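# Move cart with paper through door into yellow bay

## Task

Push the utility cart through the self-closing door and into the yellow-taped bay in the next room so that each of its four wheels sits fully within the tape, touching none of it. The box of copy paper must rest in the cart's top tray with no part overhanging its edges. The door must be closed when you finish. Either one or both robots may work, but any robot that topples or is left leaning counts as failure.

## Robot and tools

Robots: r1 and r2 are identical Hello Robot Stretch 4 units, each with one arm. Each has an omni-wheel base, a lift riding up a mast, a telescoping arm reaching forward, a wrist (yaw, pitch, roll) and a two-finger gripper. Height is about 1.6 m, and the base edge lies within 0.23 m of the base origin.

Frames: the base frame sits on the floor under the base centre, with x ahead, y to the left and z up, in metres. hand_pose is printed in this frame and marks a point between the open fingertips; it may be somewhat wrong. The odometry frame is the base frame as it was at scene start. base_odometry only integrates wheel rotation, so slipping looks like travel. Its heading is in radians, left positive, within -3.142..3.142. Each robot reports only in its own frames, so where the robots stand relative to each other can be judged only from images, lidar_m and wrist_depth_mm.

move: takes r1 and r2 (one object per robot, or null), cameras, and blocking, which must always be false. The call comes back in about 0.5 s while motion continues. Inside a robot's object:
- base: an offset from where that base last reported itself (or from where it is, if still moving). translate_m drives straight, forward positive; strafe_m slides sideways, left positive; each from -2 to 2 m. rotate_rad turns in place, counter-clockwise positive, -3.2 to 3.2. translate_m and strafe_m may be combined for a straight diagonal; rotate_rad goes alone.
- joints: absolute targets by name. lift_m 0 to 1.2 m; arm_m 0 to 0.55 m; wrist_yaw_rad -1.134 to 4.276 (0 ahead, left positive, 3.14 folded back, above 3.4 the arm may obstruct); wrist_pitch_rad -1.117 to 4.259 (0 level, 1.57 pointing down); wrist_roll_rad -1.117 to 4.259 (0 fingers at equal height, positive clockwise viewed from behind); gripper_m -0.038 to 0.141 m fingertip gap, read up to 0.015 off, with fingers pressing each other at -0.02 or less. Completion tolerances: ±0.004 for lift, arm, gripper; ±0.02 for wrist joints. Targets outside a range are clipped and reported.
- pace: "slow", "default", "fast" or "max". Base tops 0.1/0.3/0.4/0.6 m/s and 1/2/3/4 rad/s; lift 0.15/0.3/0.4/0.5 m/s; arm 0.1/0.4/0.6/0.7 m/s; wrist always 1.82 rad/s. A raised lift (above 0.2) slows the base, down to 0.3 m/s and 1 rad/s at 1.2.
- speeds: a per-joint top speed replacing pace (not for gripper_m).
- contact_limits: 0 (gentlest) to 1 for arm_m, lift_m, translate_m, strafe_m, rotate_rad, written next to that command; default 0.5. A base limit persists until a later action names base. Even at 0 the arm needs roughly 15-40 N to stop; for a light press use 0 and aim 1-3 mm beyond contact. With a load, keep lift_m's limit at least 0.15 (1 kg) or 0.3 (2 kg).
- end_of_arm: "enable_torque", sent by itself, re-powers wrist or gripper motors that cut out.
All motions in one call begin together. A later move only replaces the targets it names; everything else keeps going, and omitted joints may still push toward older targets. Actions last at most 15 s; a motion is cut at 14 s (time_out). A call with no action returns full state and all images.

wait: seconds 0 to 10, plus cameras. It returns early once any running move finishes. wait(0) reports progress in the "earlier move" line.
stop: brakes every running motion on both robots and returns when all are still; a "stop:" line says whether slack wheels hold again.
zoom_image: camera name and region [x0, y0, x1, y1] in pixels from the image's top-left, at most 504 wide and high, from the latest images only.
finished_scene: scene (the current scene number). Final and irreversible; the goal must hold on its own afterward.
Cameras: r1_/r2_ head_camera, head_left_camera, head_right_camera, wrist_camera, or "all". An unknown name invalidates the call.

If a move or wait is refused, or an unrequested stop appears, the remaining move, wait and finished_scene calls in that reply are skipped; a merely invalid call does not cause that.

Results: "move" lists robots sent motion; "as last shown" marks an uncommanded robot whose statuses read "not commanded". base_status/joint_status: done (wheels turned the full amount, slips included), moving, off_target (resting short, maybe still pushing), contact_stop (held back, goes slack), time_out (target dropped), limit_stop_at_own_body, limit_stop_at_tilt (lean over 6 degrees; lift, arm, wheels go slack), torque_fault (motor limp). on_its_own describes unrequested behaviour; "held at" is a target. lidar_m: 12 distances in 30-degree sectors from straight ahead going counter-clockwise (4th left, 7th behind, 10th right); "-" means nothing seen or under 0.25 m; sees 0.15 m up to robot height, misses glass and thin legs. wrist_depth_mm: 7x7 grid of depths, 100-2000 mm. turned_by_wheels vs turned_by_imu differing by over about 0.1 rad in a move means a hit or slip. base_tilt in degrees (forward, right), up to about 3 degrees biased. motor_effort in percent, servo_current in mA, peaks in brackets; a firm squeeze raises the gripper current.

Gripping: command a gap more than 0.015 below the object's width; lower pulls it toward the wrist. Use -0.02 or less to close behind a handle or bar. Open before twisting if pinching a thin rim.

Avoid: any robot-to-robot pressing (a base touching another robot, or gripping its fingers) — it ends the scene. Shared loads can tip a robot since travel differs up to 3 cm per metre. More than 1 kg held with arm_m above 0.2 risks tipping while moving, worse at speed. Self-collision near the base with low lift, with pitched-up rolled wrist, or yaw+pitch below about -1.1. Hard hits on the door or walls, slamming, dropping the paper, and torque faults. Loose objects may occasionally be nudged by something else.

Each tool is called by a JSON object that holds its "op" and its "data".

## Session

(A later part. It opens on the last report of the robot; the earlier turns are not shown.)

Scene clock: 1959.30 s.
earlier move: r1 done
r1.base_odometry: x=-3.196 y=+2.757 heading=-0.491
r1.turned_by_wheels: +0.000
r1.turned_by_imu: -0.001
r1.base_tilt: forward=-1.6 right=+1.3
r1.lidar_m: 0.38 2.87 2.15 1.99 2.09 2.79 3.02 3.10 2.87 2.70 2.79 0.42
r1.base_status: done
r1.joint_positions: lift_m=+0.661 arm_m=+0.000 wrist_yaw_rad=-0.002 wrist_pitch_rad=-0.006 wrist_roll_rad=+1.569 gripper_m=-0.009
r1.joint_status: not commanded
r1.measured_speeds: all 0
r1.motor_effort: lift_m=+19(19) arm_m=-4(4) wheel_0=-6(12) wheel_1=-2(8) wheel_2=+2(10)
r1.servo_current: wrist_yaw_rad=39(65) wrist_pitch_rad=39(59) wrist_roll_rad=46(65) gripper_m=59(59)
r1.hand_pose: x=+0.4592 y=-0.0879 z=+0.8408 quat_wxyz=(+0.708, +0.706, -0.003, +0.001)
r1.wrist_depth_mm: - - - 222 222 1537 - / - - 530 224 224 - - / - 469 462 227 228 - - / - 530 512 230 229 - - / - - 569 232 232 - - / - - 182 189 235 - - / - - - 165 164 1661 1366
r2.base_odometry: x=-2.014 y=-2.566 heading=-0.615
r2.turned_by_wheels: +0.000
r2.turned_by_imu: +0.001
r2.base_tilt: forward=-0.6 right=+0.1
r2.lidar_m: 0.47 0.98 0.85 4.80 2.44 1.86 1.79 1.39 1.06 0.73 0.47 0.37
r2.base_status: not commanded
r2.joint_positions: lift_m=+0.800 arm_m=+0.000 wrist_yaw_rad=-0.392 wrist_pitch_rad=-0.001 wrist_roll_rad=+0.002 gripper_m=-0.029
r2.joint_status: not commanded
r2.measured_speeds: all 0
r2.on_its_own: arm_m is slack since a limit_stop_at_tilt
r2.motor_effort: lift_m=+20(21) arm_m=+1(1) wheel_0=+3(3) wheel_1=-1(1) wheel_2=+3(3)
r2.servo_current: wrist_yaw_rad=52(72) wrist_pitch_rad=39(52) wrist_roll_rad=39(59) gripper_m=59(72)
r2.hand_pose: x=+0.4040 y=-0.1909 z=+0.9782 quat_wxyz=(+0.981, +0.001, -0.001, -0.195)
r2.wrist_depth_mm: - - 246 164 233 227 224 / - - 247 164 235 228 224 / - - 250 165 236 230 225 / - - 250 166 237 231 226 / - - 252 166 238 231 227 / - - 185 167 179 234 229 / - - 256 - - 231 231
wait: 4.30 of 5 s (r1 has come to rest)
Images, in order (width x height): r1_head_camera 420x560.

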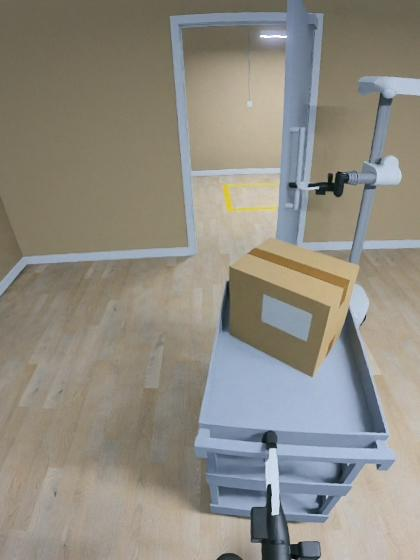

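{"op": "move", "data": {"blocking": false, "r1": {"joints":{"gripper_m":0.141}}}}

{"op": "wait", "data": {"seconds": 1.8}}

{"op": "move", "data": {"blocking": false, "r1": {"base":{"strafe_m":-0.15}}}}

{"op": "wait", "data": {"seconds": 1.8}}

{"op": "move", "data": {"blocking": false, "r1": {"joints":{"gripper_m":-0.01}}}}

{"op": "wait", "data": {"seconds": 1.8}}

{"op": "move", "data": {"blocking": false, "r1": {"base":{"translate_m":0.3,"strafe_m":-0.04},"pace":"slow"}}}

{"op": "wait", "data": {"seconds": 5, "cameras": ["r1_head_camera"]}}

Scene clock: 1972.27 s.
move: r1 moving
r1.base_odometry: x=-3.196 y=+2.757 heading=-0.491
r1.turned_by_wheels: +0.000
r1.turned_by_imu: +0.000
r1.base_tilt: forward=-1.6 right=+1.3
r1.lidar_m: 0.38 2.90 2.13 2.01 2.09 2.81 3.00 3.09 2.86 2.71 2.78 0.40
r1.base_status: not commanded
r1.joint_positions: lift_m=+0.661 arm_m=+0.000 wrist_yaw_rad=-0.002 wrist_pitch_rad=-0.006 wrist_roll_rad=+1.569 gripper_m=+0.012
r1.joint_status: gripper_m moving
r1.measured_speeds: all 0
r1.motor_effort: lift_m=+19(19) arm_m=-4(4) wheel_0=-6(7) wheel_1=-2(2) wheel_2=+2(2)
r1.servo_current: wrist_yaw_rad=33(65) wrist_pitch_rad=52(52) wrist_roll_rad=52(52) gripper_m=85(85)
r1.hand_pose: x=+0.4592 y=-0.0879 z=+0.8408 quat_wxyz=(+0.708, +0.706, -0.003, +0.001)
r1.wrist_depth_mm: - - - 223 225 1499 - / - - 508 228 227 - - / - 462 466 230 230 - - / - 530 517 234 233 - - / - - 574 236 236 - - / - - 187 193 185 - - / - - - 126 180 1499 1336
r2: as last shown
r2.turned_by_imu: +0.000
r2.on_its_own: arm_m is slack since a limit_stop_at_tilt
r2.wrist_depth_mm: - - 246 164 234 228 223 / - - 248 165 236 228 223 / - - 250 165 236 229 225 / - - 251 165 237 230 226 / - - 253 166 239 231 227 / - - 185 167 179 233 229 / - 1983 254 - - 232 229
pictures: none

Scene clock: 1974.07 s.
earlier move: r1 moving
r1.base_odometry: x=-3.196 y=+2.757 heading=-0.491
r1.turned_by_wheels: +0.000
r1.turned_by_imu: +0.000
r1.base_tilt: forward=-1.6 right=+1.3
r1.lidar_m: 0.40 2.89 2.14 2.02 2.07 2.80 2.99 3.05 2.87 2.71 2.76 0.43
r1.base_status: not commanded
r1.joint_positions: lift_m=+0.661 arm_m=+0.000 wrist_yaw_rad=-0.002 wrist_pitch_rad=+0.000 wrist_roll_rad=+1.569 gripper_m=+0.141
r1.joint_status: gripper_m moving
r1.measured_speeds: all 0
r1.motor_effort: lift_m=+19(19) arm_m=-4(4) wheel_0=-4(7) wheel_1=-2(2) wheel_2=+2(2)
r1.servo_current: wrist_yaw_rad=46(72) wrist_pitch_rad=52(52) wrist_roll_rad=46(72) gripper_m=33(98)
r1.hand_pose: x=+0.4592 y=-0.0879 z=+0.8393 quat_wxyz=(+0.708, +0.706, -0.001, +0.000)
r1.wrist_depth_mm: - - - 229 230 1464 - / - 564 525 232 232 - - / - 462 469 235 235 - - / - 521 512 237 238 - - / - - 569 241 241 - - / - 209 181 243 211 195 - / - - - 143 - 1756 -
r2.base_odometry: x=-2.014 y=-2.566 heading=-0.615
r2.turned_by_wheels: +0.000
r2.turned_by_imu: +0.000
r2.base_tilt: forward=-0.7 right=+0.1
r2.lidar_m: 0.50 0.96 0.84 4.78 2.44 1.86 1.79 1.42 1.07 0.71 0.48 0.35
r2.base_status: not commanded
r2.joint_positions: lift_m=+0.800 arm_m=+0.000 wrist_yaw_rad=-0.392 wrist_pitch_rad=-0.001 wrist_roll_rad=+0.002 gripper_m=-0.029
r2.joint_status: not commanded
r2.measured_speeds: all 0
r2.on_its_own: arm_m is slack since a limit_stop_at_tilt
r2.motor_effort: lift_m=+20(21) arm_m=+1(1) wheel_0=+3(3) wheel_1=-1(1) wheel_2=+3(3)
r2.servo_current: wrist_yaw_rad=52(72) wrist_pitch_rad=39(46) wrist_roll_rad=46(72) gripper_m=65(72)
r2.hand_pose: x=+0.4040 y=-0.1909 z=+0.9782 quat_wxyz=(+0.981, +0.001, -0.001, -0.195)
r2.wrist_depth_mm: - - 248 164 234 227 223 / - - 248 165 234 228 224 / - - 249 165 236 229 225 / - - 250 166 238 230 226 / - - 253 166 239 231 226 / - - 185 167 179 233 229 / - 1921 255 - - 232 230
wait: 1.80 s; no rest
pictures: none

Scene clock: 1974.57 s.
earlier move: r1 done
move: r1 moving
r1.base_odometry: x=-3.213 y=+2.725 heading=-0.491
r1.turned_by_wheels: +0.000
r1.turned_by_imu: +0.000
r1.base_tilt: forward=-1.6 right=+1.3
r1.lidar_m: 0.41 2.89 2.18 2.01 2.12 2.81 3.01 3.07 2.84 2.66 2.72 0.41
r1.base_status: strafe_m moving
r1.joint_positions: lift_m=+0.661 arm_m=+0.000 wrist_yaw_rad=-0.002 wrist_pitch_rad=+0.000 wrist_roll_rad=+1.569 gripper_m=+0.141
r1.joint_status: all done
r1.measured_speeds: translate_m=+0.000 strafe_m=-0.141 rotate_rad=+0.002 lift_m=+0.000 arm_m=+0.000 wrist_yaw_rad=+0.000 wrist_pitch_rad=+0.000 wrist_roll_rad=+0.000
r1.motor_effort: lift_m=+19(19) arm_m=-4(4) wheel_0=+9(10) wheel_1=-9(10) wheel_2=-1(2)
r1.servo_current: wrist_yaw_rad=46(59) wrist_pitch_rad=39(46) wrist_roll_rad=52(59) gripper_m=46(46)
r1.hand_pose: x=+0.4592 y=-0.0879 z=+0.8393 quat_wxyz=(+0.708, +0.706, -0.001, +0.000)
r1.wrist_depth_mm: - - - 224 226 1430 - / - - 544 226 228 - - / - 462 459 229 229 - - / - 500 496 233 234 - - / - - 554 236 236 - - / - 209 183 238 191 195 - / - - - 143 245 1808 -
r2: as last shown
r2.on_its_own: arm_m is slack since a limit_stop_at_tilt
pictures: none

Scene clock: 1975.80 s.
earlier move: r1 done
r1.base_odometry: x=-3.267 y=+2.625 heading=-0.490
r1.turned_by_wheels: +0.000
r1.turned_by_imu: -0.001
r1.base_tilt: forward=-1.6 right=+1.3
r1.lidar_m: 0.39 0.43 2.30 2.17 2.23 2.96 2.98 3.07 2.68 2.57 2.62 0.40
r1.base_status: done
r1.joint_positions: lift_m=+0.661 arm_m=+0.000 wrist_yaw_rad=-0.002 wrist_pitch_rad=+0.000 wrist_roll_rad=+1.569 gripper_m=+0.141
r1.joint_status: all done
r1.measured_speeds: all 0
r1.motor_effort: lift_m=+19(19) arm_m=-4(4) wheel_0=+1(11) wheel_1=+0(10) wheel_2=+0(2)
r1.servo_current: wrist_yaw_rad=59(72) wrist_pitch_rad=39(52) wrist_roll_rad=46(65) gripper_m=46(46)
r1.hand_pose: x=+0.4592 y=-0.0879 z=+0.8393 quat_wxyz=(+0.708, +0.706, -0.001, +0.000)
r1.wrist_depth_mm: - - - 151 - 1464 1205 / - - - 213 213 219 220 / - - - 215 216 - - / - 508 488 217 220 - - / - 459 455 220 221 - - / - 204 488 224 193 196 - / - - 580 141 229 798 -
r2.base_odometry: x=-2.014 y=-2.566 heading=-0.615
r2.turned_by_wheels: +0.000
r2.turned_by_imu: +0.000
r2.base_tilt: forward=-0.7 right=+0.1
r2.lidar_m: 0.49 0.99 0.87 4.77 2.45 1.86 1.78 1.35 1.06 0.72 0.49 0.37
r2.base_status: not commanded
r2.joint_positions: lift_m=+0.800 arm_m=+0.000 wrist_yaw_rad=-0.392 wrist_pitch_rad=-0.001 wrist_roll_rad=+0.002 gripper_m=-0.029
r2.joint_status: not commanded
r2.measured_speeds: all 0
r2.on_its_own: arm_m is slack since a limit_stop_at_tilt
r2.motor_effort: lift_m=+20(21) arm_m=+0(1) wheel_0=+3(3) wheel_1=+0(1) wheel_2=+3(3)
r2.servo_current: wrist_yaw_rad=46(72) wrist_pitch_rad=46(46) wrist_roll_rad=39(59) gripper_m=65(72)
r2.hand_pose: x=+0.4040 y=-0.1909 z=+0.9782 quat_wxyz=(+0.981, +0.001, -0.001, -0.195)
r2.wrist_depth_mm: - - 247 164 234 228 223 / - - 249 164 235 228 224 / - - 249 165 236 230 224 / - - 250 165 237 231 226 / - - 252 166 238 232 227 / - - 185 167 180 233 229 / - 1921 255 - - 232 230
wait: 1.23 of 1.8 s (r1 has come to rest)
pictures: none

Scene clock: 1976.30 s.
move: r1 moving
r1.base_odometry: x=-3.267 y=+2.625 heading=-0.490
r1.turned_by_wheels: +0.000
r1.turned_by_imu: +0.000
r1.base_tilt: forward=-1.6 right=+1.3
r1.lidar_m: 0.38 0.43 2.31 2.16 2.23 2.99 3.01 3.09 2.69 2.57 2.63 0.42
r1.base_status: not commanded
r1.joint_positions: lift_m=+0.661 arm_m=+0.000 wrist_yaw_rad=-0.002 wrist_pitch_rad=+0.000 wrist_roll_rad=+1.569 gripper_m=+0.130
r1.joint_status: gripper_m moving
r1.measured_speeds: all 0
r1.motor_effort: lift_m=+19(19) arm_m=-3(4) wheel_0=+1(2) wheel_1=+1(1) wheel_2=+0(0)
r1.servo_current: wrist_yaw_rad=46(59) wrist_pitch_rad=39(46) wrist_roll_rad=26(52) gripper_m=72(78)
r1.hand_pose: x=+0.4592 y=-0.0879 z=+0.8393 quat_wxyz=(+0.708, +0.706, -0.001, +0.000)
r1.wrist_depth_mm: - - - 151 - 1464 1182 / - - - 213 214 220 220 / - - - 216 216 - - / - 512 492 219 219 - - / - 459 459 222 222 - - / - 203 484 224 210 196 - / - 615 574 141 229 798 -
r2: as last shown
r2.on_its_own: arm_m is slack since a limit_stop_at_tilt
pictures: none

Scene clock: 1978.10 s.
earlier move: r1 moving
r1.base_odometry: x=-3.267 y=+2.625 heading=-0.490
r1.turned_by_wheels: +0.000
r1.turned_by_imu: +0.000
r1.base_tilt: forward=-1.6 right=+1.2
r1.lidar_m: 0.41 0.45 2.29 2.15 2.24 2.99 2.99 3.09 2.71 2.54 2.64 0.43
r1.base_status: not commanded
r1.joint_positions: lift_m=+0.661 arm_m=+0.000 wrist_yaw_rad=-0.002 wrist_pitch_rad=-0.004 wrist_roll_rad=+1.569 gripper_m=-0.009
r1.joint_status: gripper_m moving
r1.measured_speeds: all 0
r1.motor_effort: lift_m=+18(19) arm_m=-4(6) wheel_0=-2(2) wheel_1=+0(1) wheel_2=+3(3)
r1.servo_current: wrist_yaw_rad=33(72) wrist_pitch_rad=52(59) wrist_roll_rad=52(65) gripper_m=39(273)
r1.hand_pose: x=+0.4592 y=-0.0879 z=+0.8404 quat_wxyz=(+0.708, +0.706, -0.002, +0.001)
r1.wrist_depth_mm: - - - - - 1397 1205 / - - - 220 220 225 224 / - - 627 224 223 - - / - 535 504 227 227 - - / - 484 473 230 231 - - / - - 184 189 234 - - / - - 615 146 163 - -
r2.base_odometry: x=-2.014 y=-2.566 heading=-0.615
r2.turned_by_wheels: +0.000
r2.turned_by_imu: +0.000
r2.base_tilt: forward=-0.7 right=+0.1
r2.lidar_m: 0.47 0.96 0.84 4.78 2.45 1.87 1.78 1.40 1.05 0.72 0.48 0.38
r2.base_status: not commanded
r2.joint_positions: lift_m=+0.800 arm_m=+0.000 wrist_yaw_rad=-0.392 wrist_pitch_rad=-0.001 wrist_roll_rad=+0.002 gripper_m=-0.029
r2.joint_status: not commanded
r2.measured_speeds: all 0
r2.on_its_own: arm_m is slack since a limit_stop_at_tilt
r2.motor_effort: lift_m=+20(21) arm_m=+1(1) wheel_0=+3(3) wheel_1=-1(2) wheel_2=+3(3)
r2.servo_current: wrist_yaw_rad=65(65) wrist_pitch_rad=39(46) wrist_roll_rad=46(59) gripper_m=59(65)
r2.hand_pose: x=+0.4040 y=-0.1909 z=+0.9782 quat_wxyz=(+0.981, +0.001, -0.001, -0.195)
r2.wrist_depth_mm: - - 246 164 234 228 224 / - - 247 164 235 228 224 / - - 249 165 236 230 225 / - - 250 166 238 231 226 / - - 253 166 239 231 228 / - - 185 167 179 233 229 / - 1921 256 - - 233 230
wait: 1.80 s; no rest
pictures: none

Scene clock: 1978.60 s.
earlier move: r1 done
move: r1 moving
r1.base_odometry: x=-3.257 y=+2.618 heading=-0.490
r1.turned_by_wheels: +0.000
r1.turned_by_imu: +0.000
r1.base_tilt: forward=-1.6 right=+1.2
r1.lidar_m: 0.41 0.43 2.29 2.15 2.24 3.01 3.02 3.10 2.68 2.56 2.63 0.42
r1.base_status: translate_m moving; strafe_m moving
r1.joint_positions: lift_m=+0.661 arm_m=+0.000 wrist_yaw_rad=-0.002 wrist_pitch_rad=-0.004 wrist_roll_rad=+1.569 gripper_m=-0.009
r1.joint_status: all done
r1.measured_speeds: translate_m=+0.049 strafe_m=-0.006 rotate_rad=+0.000 lift_m=+0.000 arm_m=+0.000 wrist_yaw_rad=+0.000 wrist_pitch_rad=+0.000 wrist_roll_rad=+0.000
r1.motor_effort: lift_m=+18(18) arm_m=+1(4) wheel_0=+7(9) wheel_1=+4(7) wheel_2=-7(7)
r1.servo_current: wrist_yaw_rad=46(59) wrist_pitch_rad=46(46) wrist_roll_rad=46(65) gripper_m=52(59)
r1.hand_pose: x=+0.4591 y=-0.0879 z=+0.8404 quat_wxyz=(+0.708, +0.706, -0.002, +0.001)
r1.wrist_depth_mm: - - - - - 1430 1229 / - - - 220 220 224 224 / - - 615 223 223 - - / - 539 512 227 226 - - / - 484 473 231 231 - - / - - 185 189 234 - - / - - 615 147 173 - -
r2: as last shown
r2.on_its_own: arm_m is slack since a limit_stop_at_tilt
pictures: none

Scene clock: 1982.40 s.
earlier move: r1 done
r1.base_odometry: x=-3.021 y=+2.448 heading=-0.490
r1.turned_by_wheels: +0.000
r1.turned_by_imu: -0.001
r1.base_tilt: forward=-1.6 right=+1.3
r1.lidar_m: 0.40 0.43 2.35 2.23 2.30 3.06 3.33 3.39 2.65 2.49 2.58 0.41
r1.base_status: done
r1.joint_positions: lift_m=+0.661 arm_m=+0.000 wrist_yaw_rad=-0.003 wrist_pitch_rad=-0.004 wrist_roll_rad=+1.569 gripper_m=-0.009
r1.joint_status: all done
r1.measured_speeds: all 0
r1.motor_effort: lift_m=+18(19) arm_m=+4(4) wheel_0=+2(9) wheel_1=+2(7) wheel_2=-4(9)
r1.servo_current: wrist_yaw_rad=52(78) wrist_pitch_rad=46(52) wrist_roll_rad=46(72) gripper_m=52(65)
r1.hand_pose: x=+0.4590 y=-0.0882 z=+0.8404 quat_wxyz=(+0.708, +0.706, -0.002, +0.001)
r1.wrist_depth_mm: - - - - - 1366 1098 / - - - 220 221 226 225 / - - 634 224 224 - - / - 521 512 227 227 - - / - 484 469 229 231 - - / - - 184 189 233 - - / - - 627 146 164 - -
r2.base_odometry: x=-2.014 y=-2.566 heading=-0.615
r2.turned_by_wheels: +0.000
r2.turned_by_imu: +0.001
r2.base_tilt: forward=-0.6 right=+0.1
r2.lidar_m: 0.52 0.60 0.56 4.77 2.42 1.86 1.78 1.40 1.06 0.73 0.48 0.36
r2.base_status: not commanded
r2.joint_positions: lift_m=+0.800 arm_m=+0.000 wrist_yaw_rad=-0.392 wrist_pitch_rad=-0.001 wrist_roll_rad=+0.002 gripper_m=-0.029
r2.joint_status: not commanded
r2.measured_speeds: all 0
r2.on_its_own: arm_m is slack since a limit_stop_at_tilt
r2.motor_effort: lift_m=+20(21) arm_m=+0(1) wheel_0=+3(3) wheel_1=-1(1) wheel_2=+3(3)
r2.servo_current: wrist_yaw_rad=52(72) wrist_pitch_rad=33(46) wrist_roll_rad=46(65) gripper_m=59(72)
r2.hand_pose: x=+0.4040 y=-0.1909 z=+0.9782 quat_wxyz=(+0.981, +0.001, -0.001, -0.195)
r2.wrist_depth_mm: - - 247 164 234 228 222 / - - 247 164 236 228 223 / - - 250 165 236 229 225 / - - 251 165 236 231 226 / - - 253 166 240 232 228 / - - 185 167 180 233 229 / - 1863 256 - - 232 229
wait: 3.80 of 5 s (r1 has come to rest)
Images, in order (width x height): r1_head_camera 420x560.

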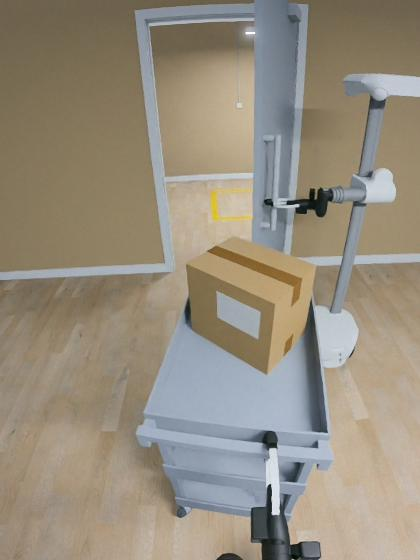

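{"op": "move", "data": {"blocking": false, "r1": {"base":{"translate_m":0.05,"strafe_m":-0.12},"pace":"slow"}}}

{"op": "wait", "data": {"seconds": 3, "cameras": ["r1_head_camera"]}}

Scene clock: 1989.13 s.
move: r1 moving
r1.base_odometry: x=-3.022 y=+2.436 heading=-0.491
r1.turned_by_wheels: +0.000
r1.turned_by_imu: +0.000
r1.base_tilt: forward=-1.6 right=+1.2
r1.lidar_m: 0.41 0.43 2.35 2.23 2.31 3.03 3.30 3.36 2.63 2.49 2.57 0.40
r1.base_status: translate_m moving; strafe_m moving
r1.joint_positions: lift_m=+0.661 arm_m=+0.000 wrist_yaw_rad=-0.003 wrist_pitch_rad=-0.004 wrist_roll_rad=+1.569 gripper_m=-0.009
r1.joint_status: not commanded
r1.measured_speeds: translate_m=+0.019 strafe_m=-0.045 rotate_rad=+0.001 lift_m=+0.000 arm_m=+0.000 wrist_yaw_rad=+0.000 wrist_pitch_rad=+0.000 wrist_roll_rad=+0.000
r1.motor_effort: lift_m=+18(18) arm_m=+4(4) wheel_0=+9(10) wheel_1=-4(5) wheel_2=-5(7)
r1.servo_current: wrist_yaw_rad=52(65) wrist_pitch_rad=39(52) wrist_roll_rad=46(59) gripper_m=46(59)
r1.hand_pose: x=+0.4590 y=-0.0882 z=+0.8404 quat_wxyz=(+0.708, +0.706, -0.002, +0.001)
r1.wrist_depth_mm: - - 1397 - - 1308 1098 / - - - 220 221 225 225 / - - 634 224 223 - - / - 525 517 226 227 - - / - 488 469 229 230 - - / - - 185 190 233 - - / - - 615 146 174 - -
r2: as last shown
r2.turned_by_imu: +0.000
r2.on_its_own: arm_m is slack since a limit_stop_at_tilt
pictures: none

Scene clock: 1991.20 s.
earlier move: r1 done
r1.base_odometry: x=-3.034 y=+2.319 heading=-0.490
r1.turned_by_wheels: +0.000
r1.turned_by_imu: +0.000
r1.base_tilt: forward=-1.6 right=+1.3
r1.lidar_m: 0.39 0.40 2.47 2.33 2.41 3.21 3.38 3.43 2.52 2.38 2.44 0.44
r1.base_status: done
r1.joint_positions: lift_m=+0.661 arm_m=+0.000 wrist_yaw_rad=+0.002 wrist_pitch_rad=-0.004 wrist_roll_rad=+1.569 gripper_m=-0.009
r1.joint_status: not commanded
r1.measured_speeds: all 0
r1.motor_effort: lift_m=+18(19) arm_m=+4(4) wheel_0=+5(12) wheel_1=-2(7) wheel_2=+1(7)
r1.servo_current: wrist_yaw_rad=59(65) wrist_pitch_rad=52(59) wrist_roll_rad=20(72) gripper_m=59(59)
r1.hand_pose: x=+0.4594 y=-0.0869 z=+0.8405 quat_wxyz=(+0.708, +0.706, -0.001, +0.002)
r1.wrist_depth_mm: - - 1281 - - 1336 1042 / - - - - 238 238 238 / - - - 234 234 1499 - / - - 591 234 233 - - / - 496 473 233 234 - - / - - 187 190 233 - - / - - 535 167 173 - -
r2.base_odometry: x=-2.014 y=-2.566 heading=-0.615
r2.turned_by_wheels: +0.000
r2.turned_by_imu: +0.000
r2.base_tilt: forward=-0.7 right=+0.1
r2.lidar_m: 0.50 0.50 0.53 4.78 2.44 1.84 1.78 1.40 1.07 0.71 0.47 0.37
r2.base_status: not commanded
r2.joint_positions: lift_m=+0.800 arm_m=+0.000 wrist_yaw_rad=-0.392 wrist_pitch_rad=-0.001 wrist_roll_rad=+0.002 gripper_m=-0.029
r2.joint_status: not commanded
r2.measured_speeds: all 0
r2.on_its_own: arm_m is slack since a limit_stop_at_tilt
r2.motor_effort: lift_m=+20(21) arm_m=+1(1) wheel_0=+3(3) wheel_1=-1(1) wheel_2=+3(3)
r2.servo_current: wrist_yaw_rad=59(72) wrist_pitch_rad=39(46) wrist_roll_rad=52(59) gripper_m=65(65)
r2.hand_pose: x=+0.4040 y=-0.1909 z=+0.9782 quat_wxyz=(+0.981, +0.001, -0.001, -0.195)
r2.wrist_depth_mm: - - 246 164 234 228 223 / - - 247 164 234 228 224 / - - 249 165 236 230 225 / - - 251 165 236 230 226 / - - 254 166 238 232 227 / - - 185 167 180 233 229 / - 1983 255 - - 231 230
wait: 2.07 of 3 s (r1 has come to rest)
Images, in order (width x height): r1_head_camera 420x560.

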